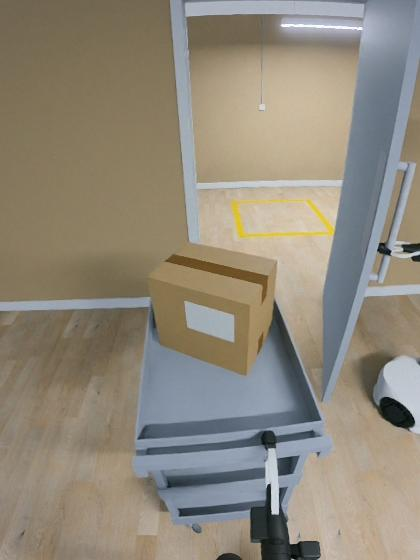

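{"op": "move", "data": {"blocking": false, "r1": {"base":{"strafe_m":0.17},"pace":"slow"}}}

{"op": "wait", "data": {"seconds": 4, "cameras": ["r1_head_camera"]}}

Scene clock: 2054.87 s.
move: r1 moving
r1.base_odometry: x=-2.432 y=+2.490 heading=-0.491
r1.turned_by_wheels: +0.000
r1.turned_by_imu: -0.001
r1.base_tilt: forward=-1.6 right=+1.3
r1.lidar_m: 0.37 0.39 2.05 1.93 1.97 2.65 3.87 3.92 2.96 2.78 1.27 0.42
r1.base_status: strafe_m moving
r1.joint_positions: lift_m=+0.661 arm_m=+0.000 wrist_yaw_rad=-0.003 wrist_pitch_rad=-0.004 wrist_roll_rad=+1.569 gripper_m=-0.009
r1.joint_status: not commanded
r1.measured_speeds: translate_m=-0.001 strafe_m=+0.057 rotate_rad=+0.002 lift_m=+0.000 arm_m=+0.000 wrist_yaw_rad=+0.000 wrist_pitch_rad=+0.000 wrist_roll_rad=+0.000
r1.motor_effort: lift_m=+18(19) arm_m=+4(4) wheel_0=-10(12) wheel_1=+5(8) wheel_2=+0(3)
r1.servo_current: wrist_yaw_rad=59(72) wrist_pitch_rad=46(59) wrist_roll_rad=46(59) gripper_m=52(59)
r1.hand_pose: x=+0.4590 y=-0.0882 z=+0.8405 quat_wxyz=(+0.708, +0.706, -0.002, +0.001)
r1.wrist_depth_mm: - - 904 - - - - / - - - - 252 255 255 / 1863 - - 246 247 1756 1205 / 1808 - - 240 240 - - / 1863 - 517 237 237 - - / - 462 183 187 231 - - / - 146 500 148 178 - -
r2: as last shown
r2.on_its_own: arm_m is slack since a limit_stop_at_tilt
pictures: none

Scene clock: 2057.20 s.
earlier move: r1 done
r1.base_odometry: x=-2.359 y=+2.627 heading=-0.491
r1.turned_by_wheels: +0.000
r1.turned_by_imu: +0.001
r1.base_tilt: forward=-1.6 right=+1.3
r1.lidar_m: 0.39 0.43 1.88 1.78 1.84 2.38 3.87 3.92 3.07 2.95 1.38 0.42
r1.base_status: done
r1.joint_positions: lift_m=+0.661 arm_m=+0.000 wrist_yaw_rad=-0.003 wrist_pitch_rad=-0.004 wrist_roll_rad=+1.569 gripper_m=-0.009
r1.joint_status: not commanded
r1.measured_speeds: all 0
r1.motor_effort: lift_m=+18(19) arm_m=+1(4) wheel_0=-5(13) wheel_1=+2(8) wheel_2=+1(3)
r1.servo_current: wrist_yaw_rad=39(78) wrist_pitch_rad=39(59) wrist_roll_rad=39(65) gripper_m=52(59)
r1.hand_pose: x=+0.4590 y=-0.0882 z=+0.8405 quat_wxyz=(+0.708, +0.706, -0.002, +0.001)
r1.wrist_depth_mm: - - - - - 1661 1182 / 1808 - - 227 226 233 230 / 1808 - - 228 229 - - / 1808 - 535 231 229 - - / 1863 473 469 232 233 - - / - 512 183 189 234 - - / - 137 580 145 164 - -
r2.base_odometry: x=-2.095 y=-2.509 heading=-0.613
r2.turned_by_wheels: +0.000
r2.turned_by_imu: +0.000
r2.base_tilt: forward=-0.6 right=+0.0
r2.lidar_m: 0.47 1.02 4.66 4.78 2.32 1.75 1.70 1.38 1.06 0.83 0.51 0.36
r2.base_status: not commanded
r2.joint_positions: lift_m=+0.800 arm_m=+0.000 wrist_yaw_rad=-0.373 wrist_pitch_rad=-0.001 wrist_roll_rad=+0.002 gripper_m=-0.029
r2.joint_status: not commanded
r2.measured_speeds: all 0
r2.on_its_own: arm_m is slack since a limit_stop_at_tilt; wrist_yaw_rad is at rest, and its servo_current (163 mA) is outside its rest range (0 to 104 mA)
r2.motor_effort: lift_m=+20(21) arm_m=+0(1) wheel_0=+11(11) wheel_1=-5(5) wheel_2=+25(25)
r2.servo_current: wrist_yaw_rad=163(189) wrist_pitch_rad=39(46) wrist_roll_rad=46(59) gripper_m=59(65)
r2.hand_pose: x=+0.4075 y=-0.1866 z=+0.9782 quat_wxyz=(+0.983, +0.001, -0.001, -0.186)
r2.wrist_depth_mm: - - 241 236 231 229 225 / - - 242 236 234 230 227 / - - 243 237 235 231 228 / 788 715 246 239 236 232 229 / 778 750 246 240 238 233 230 / - 161 177 180 237 235 232 / - 138 249 - 135 234 233
wait: 2.33 of 4 s (r1 has come to rest)
Images, in order (width x height): r1_head_camera 420x560.

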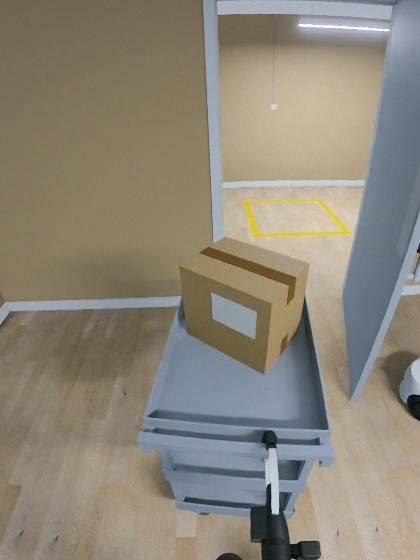

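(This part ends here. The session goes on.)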